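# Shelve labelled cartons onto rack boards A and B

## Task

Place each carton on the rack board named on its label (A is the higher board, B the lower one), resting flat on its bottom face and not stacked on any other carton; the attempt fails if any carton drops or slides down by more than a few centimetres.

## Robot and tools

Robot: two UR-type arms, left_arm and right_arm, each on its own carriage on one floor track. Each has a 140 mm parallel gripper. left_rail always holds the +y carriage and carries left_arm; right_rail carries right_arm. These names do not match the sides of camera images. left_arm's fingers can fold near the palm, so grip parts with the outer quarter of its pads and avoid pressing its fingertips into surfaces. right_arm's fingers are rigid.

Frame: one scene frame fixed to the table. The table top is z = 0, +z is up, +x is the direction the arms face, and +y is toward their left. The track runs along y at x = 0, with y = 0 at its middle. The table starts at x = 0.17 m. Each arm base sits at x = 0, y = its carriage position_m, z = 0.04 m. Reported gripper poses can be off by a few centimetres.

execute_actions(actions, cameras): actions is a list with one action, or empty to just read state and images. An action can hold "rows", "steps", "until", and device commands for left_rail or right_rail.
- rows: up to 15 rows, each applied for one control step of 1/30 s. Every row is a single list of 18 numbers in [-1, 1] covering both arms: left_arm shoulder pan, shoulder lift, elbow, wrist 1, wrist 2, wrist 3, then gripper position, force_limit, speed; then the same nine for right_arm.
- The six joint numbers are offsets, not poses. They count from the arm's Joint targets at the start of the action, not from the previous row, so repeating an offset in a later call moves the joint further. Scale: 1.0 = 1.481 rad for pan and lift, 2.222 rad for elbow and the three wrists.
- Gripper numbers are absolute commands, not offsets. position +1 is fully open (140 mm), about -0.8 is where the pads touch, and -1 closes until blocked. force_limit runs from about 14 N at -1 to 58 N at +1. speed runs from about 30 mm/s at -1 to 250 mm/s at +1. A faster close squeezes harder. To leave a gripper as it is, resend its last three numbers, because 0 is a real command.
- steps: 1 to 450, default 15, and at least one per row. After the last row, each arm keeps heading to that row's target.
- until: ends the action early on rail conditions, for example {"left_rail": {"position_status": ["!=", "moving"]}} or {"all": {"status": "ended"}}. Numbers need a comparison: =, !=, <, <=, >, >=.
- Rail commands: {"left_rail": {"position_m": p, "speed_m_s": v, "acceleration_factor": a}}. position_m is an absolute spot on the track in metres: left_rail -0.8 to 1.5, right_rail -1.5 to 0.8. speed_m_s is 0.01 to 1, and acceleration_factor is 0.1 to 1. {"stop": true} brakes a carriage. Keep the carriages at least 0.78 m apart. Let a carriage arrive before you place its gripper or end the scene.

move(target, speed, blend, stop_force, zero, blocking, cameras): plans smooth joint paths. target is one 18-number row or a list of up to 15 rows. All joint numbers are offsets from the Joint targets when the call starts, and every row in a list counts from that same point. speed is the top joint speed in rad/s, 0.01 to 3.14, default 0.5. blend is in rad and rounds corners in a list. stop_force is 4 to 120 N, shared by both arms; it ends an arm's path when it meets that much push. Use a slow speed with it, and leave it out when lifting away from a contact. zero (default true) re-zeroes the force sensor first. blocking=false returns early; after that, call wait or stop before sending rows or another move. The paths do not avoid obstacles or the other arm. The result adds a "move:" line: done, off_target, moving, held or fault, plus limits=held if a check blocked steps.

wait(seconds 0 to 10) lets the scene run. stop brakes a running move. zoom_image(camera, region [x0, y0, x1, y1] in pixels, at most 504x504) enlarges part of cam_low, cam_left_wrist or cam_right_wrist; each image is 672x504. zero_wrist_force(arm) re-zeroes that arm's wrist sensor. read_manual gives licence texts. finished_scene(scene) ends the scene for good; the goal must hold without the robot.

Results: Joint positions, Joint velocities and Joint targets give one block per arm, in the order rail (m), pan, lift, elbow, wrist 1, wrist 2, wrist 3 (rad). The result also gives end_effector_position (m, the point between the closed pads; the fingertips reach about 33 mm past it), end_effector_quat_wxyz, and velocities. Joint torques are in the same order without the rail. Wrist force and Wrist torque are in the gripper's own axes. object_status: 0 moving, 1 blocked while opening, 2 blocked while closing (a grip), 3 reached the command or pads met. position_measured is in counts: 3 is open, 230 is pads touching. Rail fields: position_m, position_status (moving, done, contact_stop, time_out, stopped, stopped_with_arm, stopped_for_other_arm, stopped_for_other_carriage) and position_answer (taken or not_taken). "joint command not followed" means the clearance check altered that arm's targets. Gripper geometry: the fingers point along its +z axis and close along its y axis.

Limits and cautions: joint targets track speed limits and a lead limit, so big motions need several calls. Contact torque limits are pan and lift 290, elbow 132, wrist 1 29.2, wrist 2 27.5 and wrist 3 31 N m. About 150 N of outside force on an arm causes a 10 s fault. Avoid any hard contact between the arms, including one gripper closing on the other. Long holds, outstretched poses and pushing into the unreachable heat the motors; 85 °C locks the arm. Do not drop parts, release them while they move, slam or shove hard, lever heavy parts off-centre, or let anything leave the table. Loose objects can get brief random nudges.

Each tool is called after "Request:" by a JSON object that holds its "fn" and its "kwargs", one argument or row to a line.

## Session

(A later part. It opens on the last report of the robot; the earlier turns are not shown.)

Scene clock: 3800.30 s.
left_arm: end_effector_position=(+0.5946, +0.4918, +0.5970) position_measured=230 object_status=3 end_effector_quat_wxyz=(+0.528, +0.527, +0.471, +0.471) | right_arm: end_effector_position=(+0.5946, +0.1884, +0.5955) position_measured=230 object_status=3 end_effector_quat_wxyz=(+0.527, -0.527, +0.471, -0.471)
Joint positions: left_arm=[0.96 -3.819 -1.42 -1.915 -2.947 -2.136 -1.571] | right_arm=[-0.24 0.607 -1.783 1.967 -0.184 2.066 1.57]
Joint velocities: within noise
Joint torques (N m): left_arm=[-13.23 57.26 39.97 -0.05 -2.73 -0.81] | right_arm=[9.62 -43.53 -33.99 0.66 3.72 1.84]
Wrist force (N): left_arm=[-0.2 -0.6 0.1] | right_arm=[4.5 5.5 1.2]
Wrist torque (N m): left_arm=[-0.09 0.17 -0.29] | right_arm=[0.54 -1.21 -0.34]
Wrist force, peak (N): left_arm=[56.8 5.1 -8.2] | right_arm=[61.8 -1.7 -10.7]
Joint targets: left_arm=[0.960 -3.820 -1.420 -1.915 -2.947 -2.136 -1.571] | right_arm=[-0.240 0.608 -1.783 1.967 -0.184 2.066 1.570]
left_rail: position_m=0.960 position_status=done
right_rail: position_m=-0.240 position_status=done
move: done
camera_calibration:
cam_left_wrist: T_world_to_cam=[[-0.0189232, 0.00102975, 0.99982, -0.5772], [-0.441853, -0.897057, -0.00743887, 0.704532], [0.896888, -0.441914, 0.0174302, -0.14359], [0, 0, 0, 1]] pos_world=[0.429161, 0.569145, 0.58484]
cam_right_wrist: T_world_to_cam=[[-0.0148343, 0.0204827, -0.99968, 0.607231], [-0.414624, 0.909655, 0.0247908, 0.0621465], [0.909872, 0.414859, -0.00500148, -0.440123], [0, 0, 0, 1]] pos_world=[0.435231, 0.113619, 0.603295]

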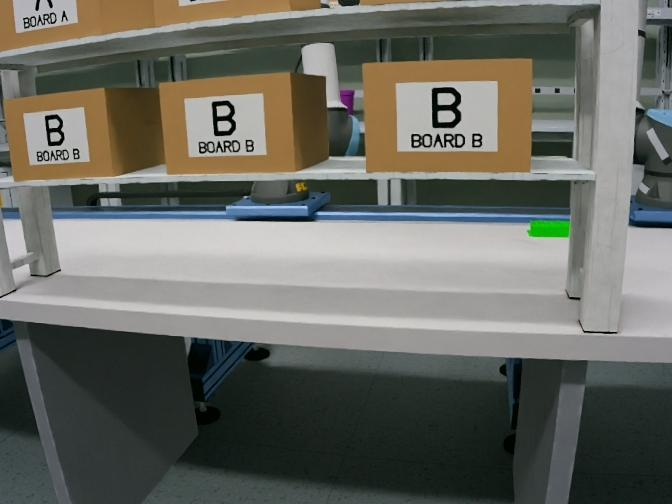

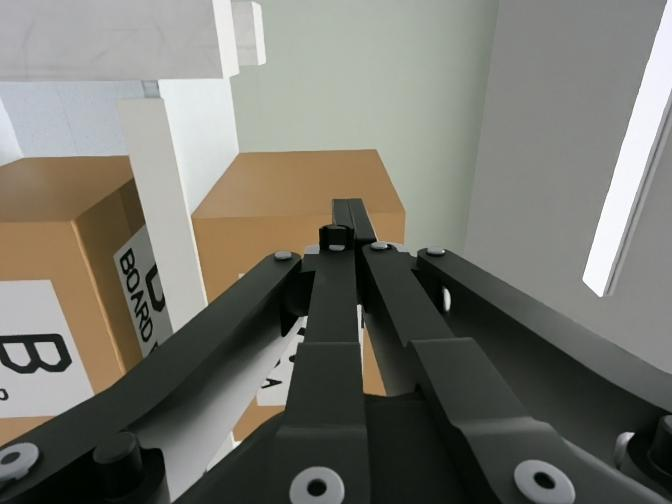

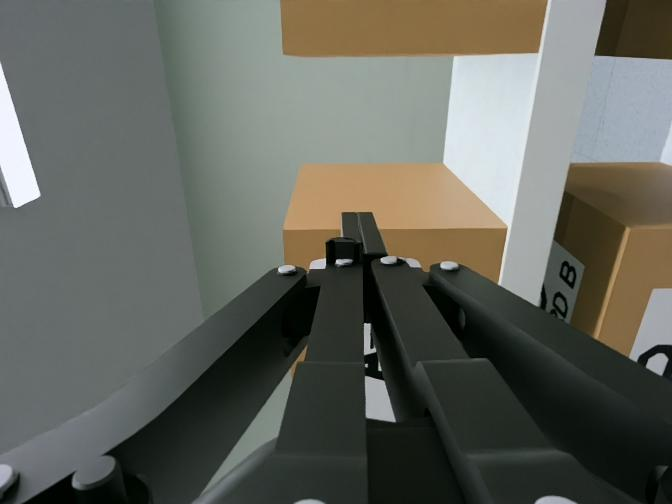

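Request:
{"fn": "zoom_image", "kwargs": {
  "camera": "cam_right_wrist",
  "region": [260, 0, 672, 400]
}}

Request:
{"fn": "zoom_image", "kwargs": {
  "camera": "cam_left_wrist",
  "region": [0, 60, 440, 480]
}}

Request:
{"fn": "zoom_image", "kwargs": {
  "camera": "cam_low",
  "region": [0, 0, 500, 250]
}}

Scaled by 1.223.

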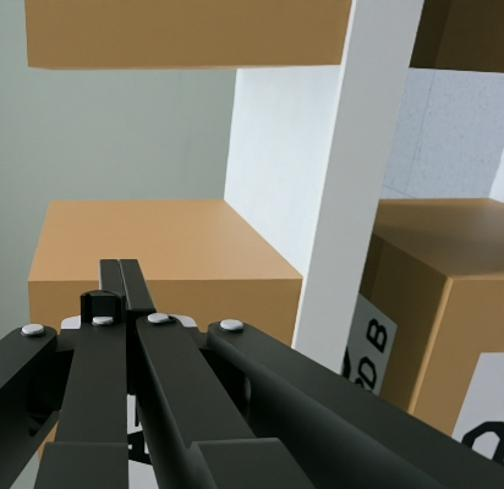

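Scaled by 1.145.

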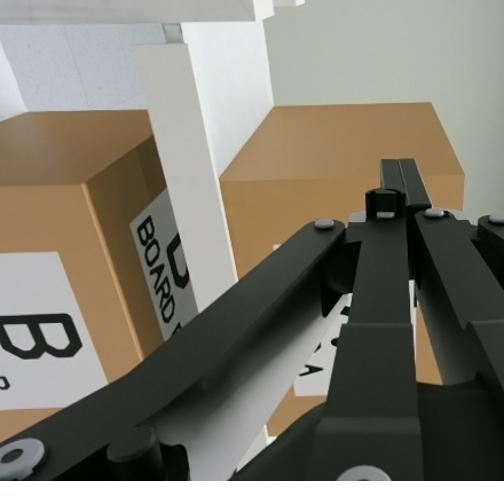

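Scaled by 1.008.

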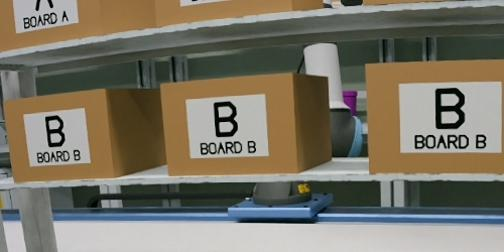

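Request:
{"fn": "finished_scene", "kwargs": {
  "scene": 2
}}

The scene is finished: the task was done.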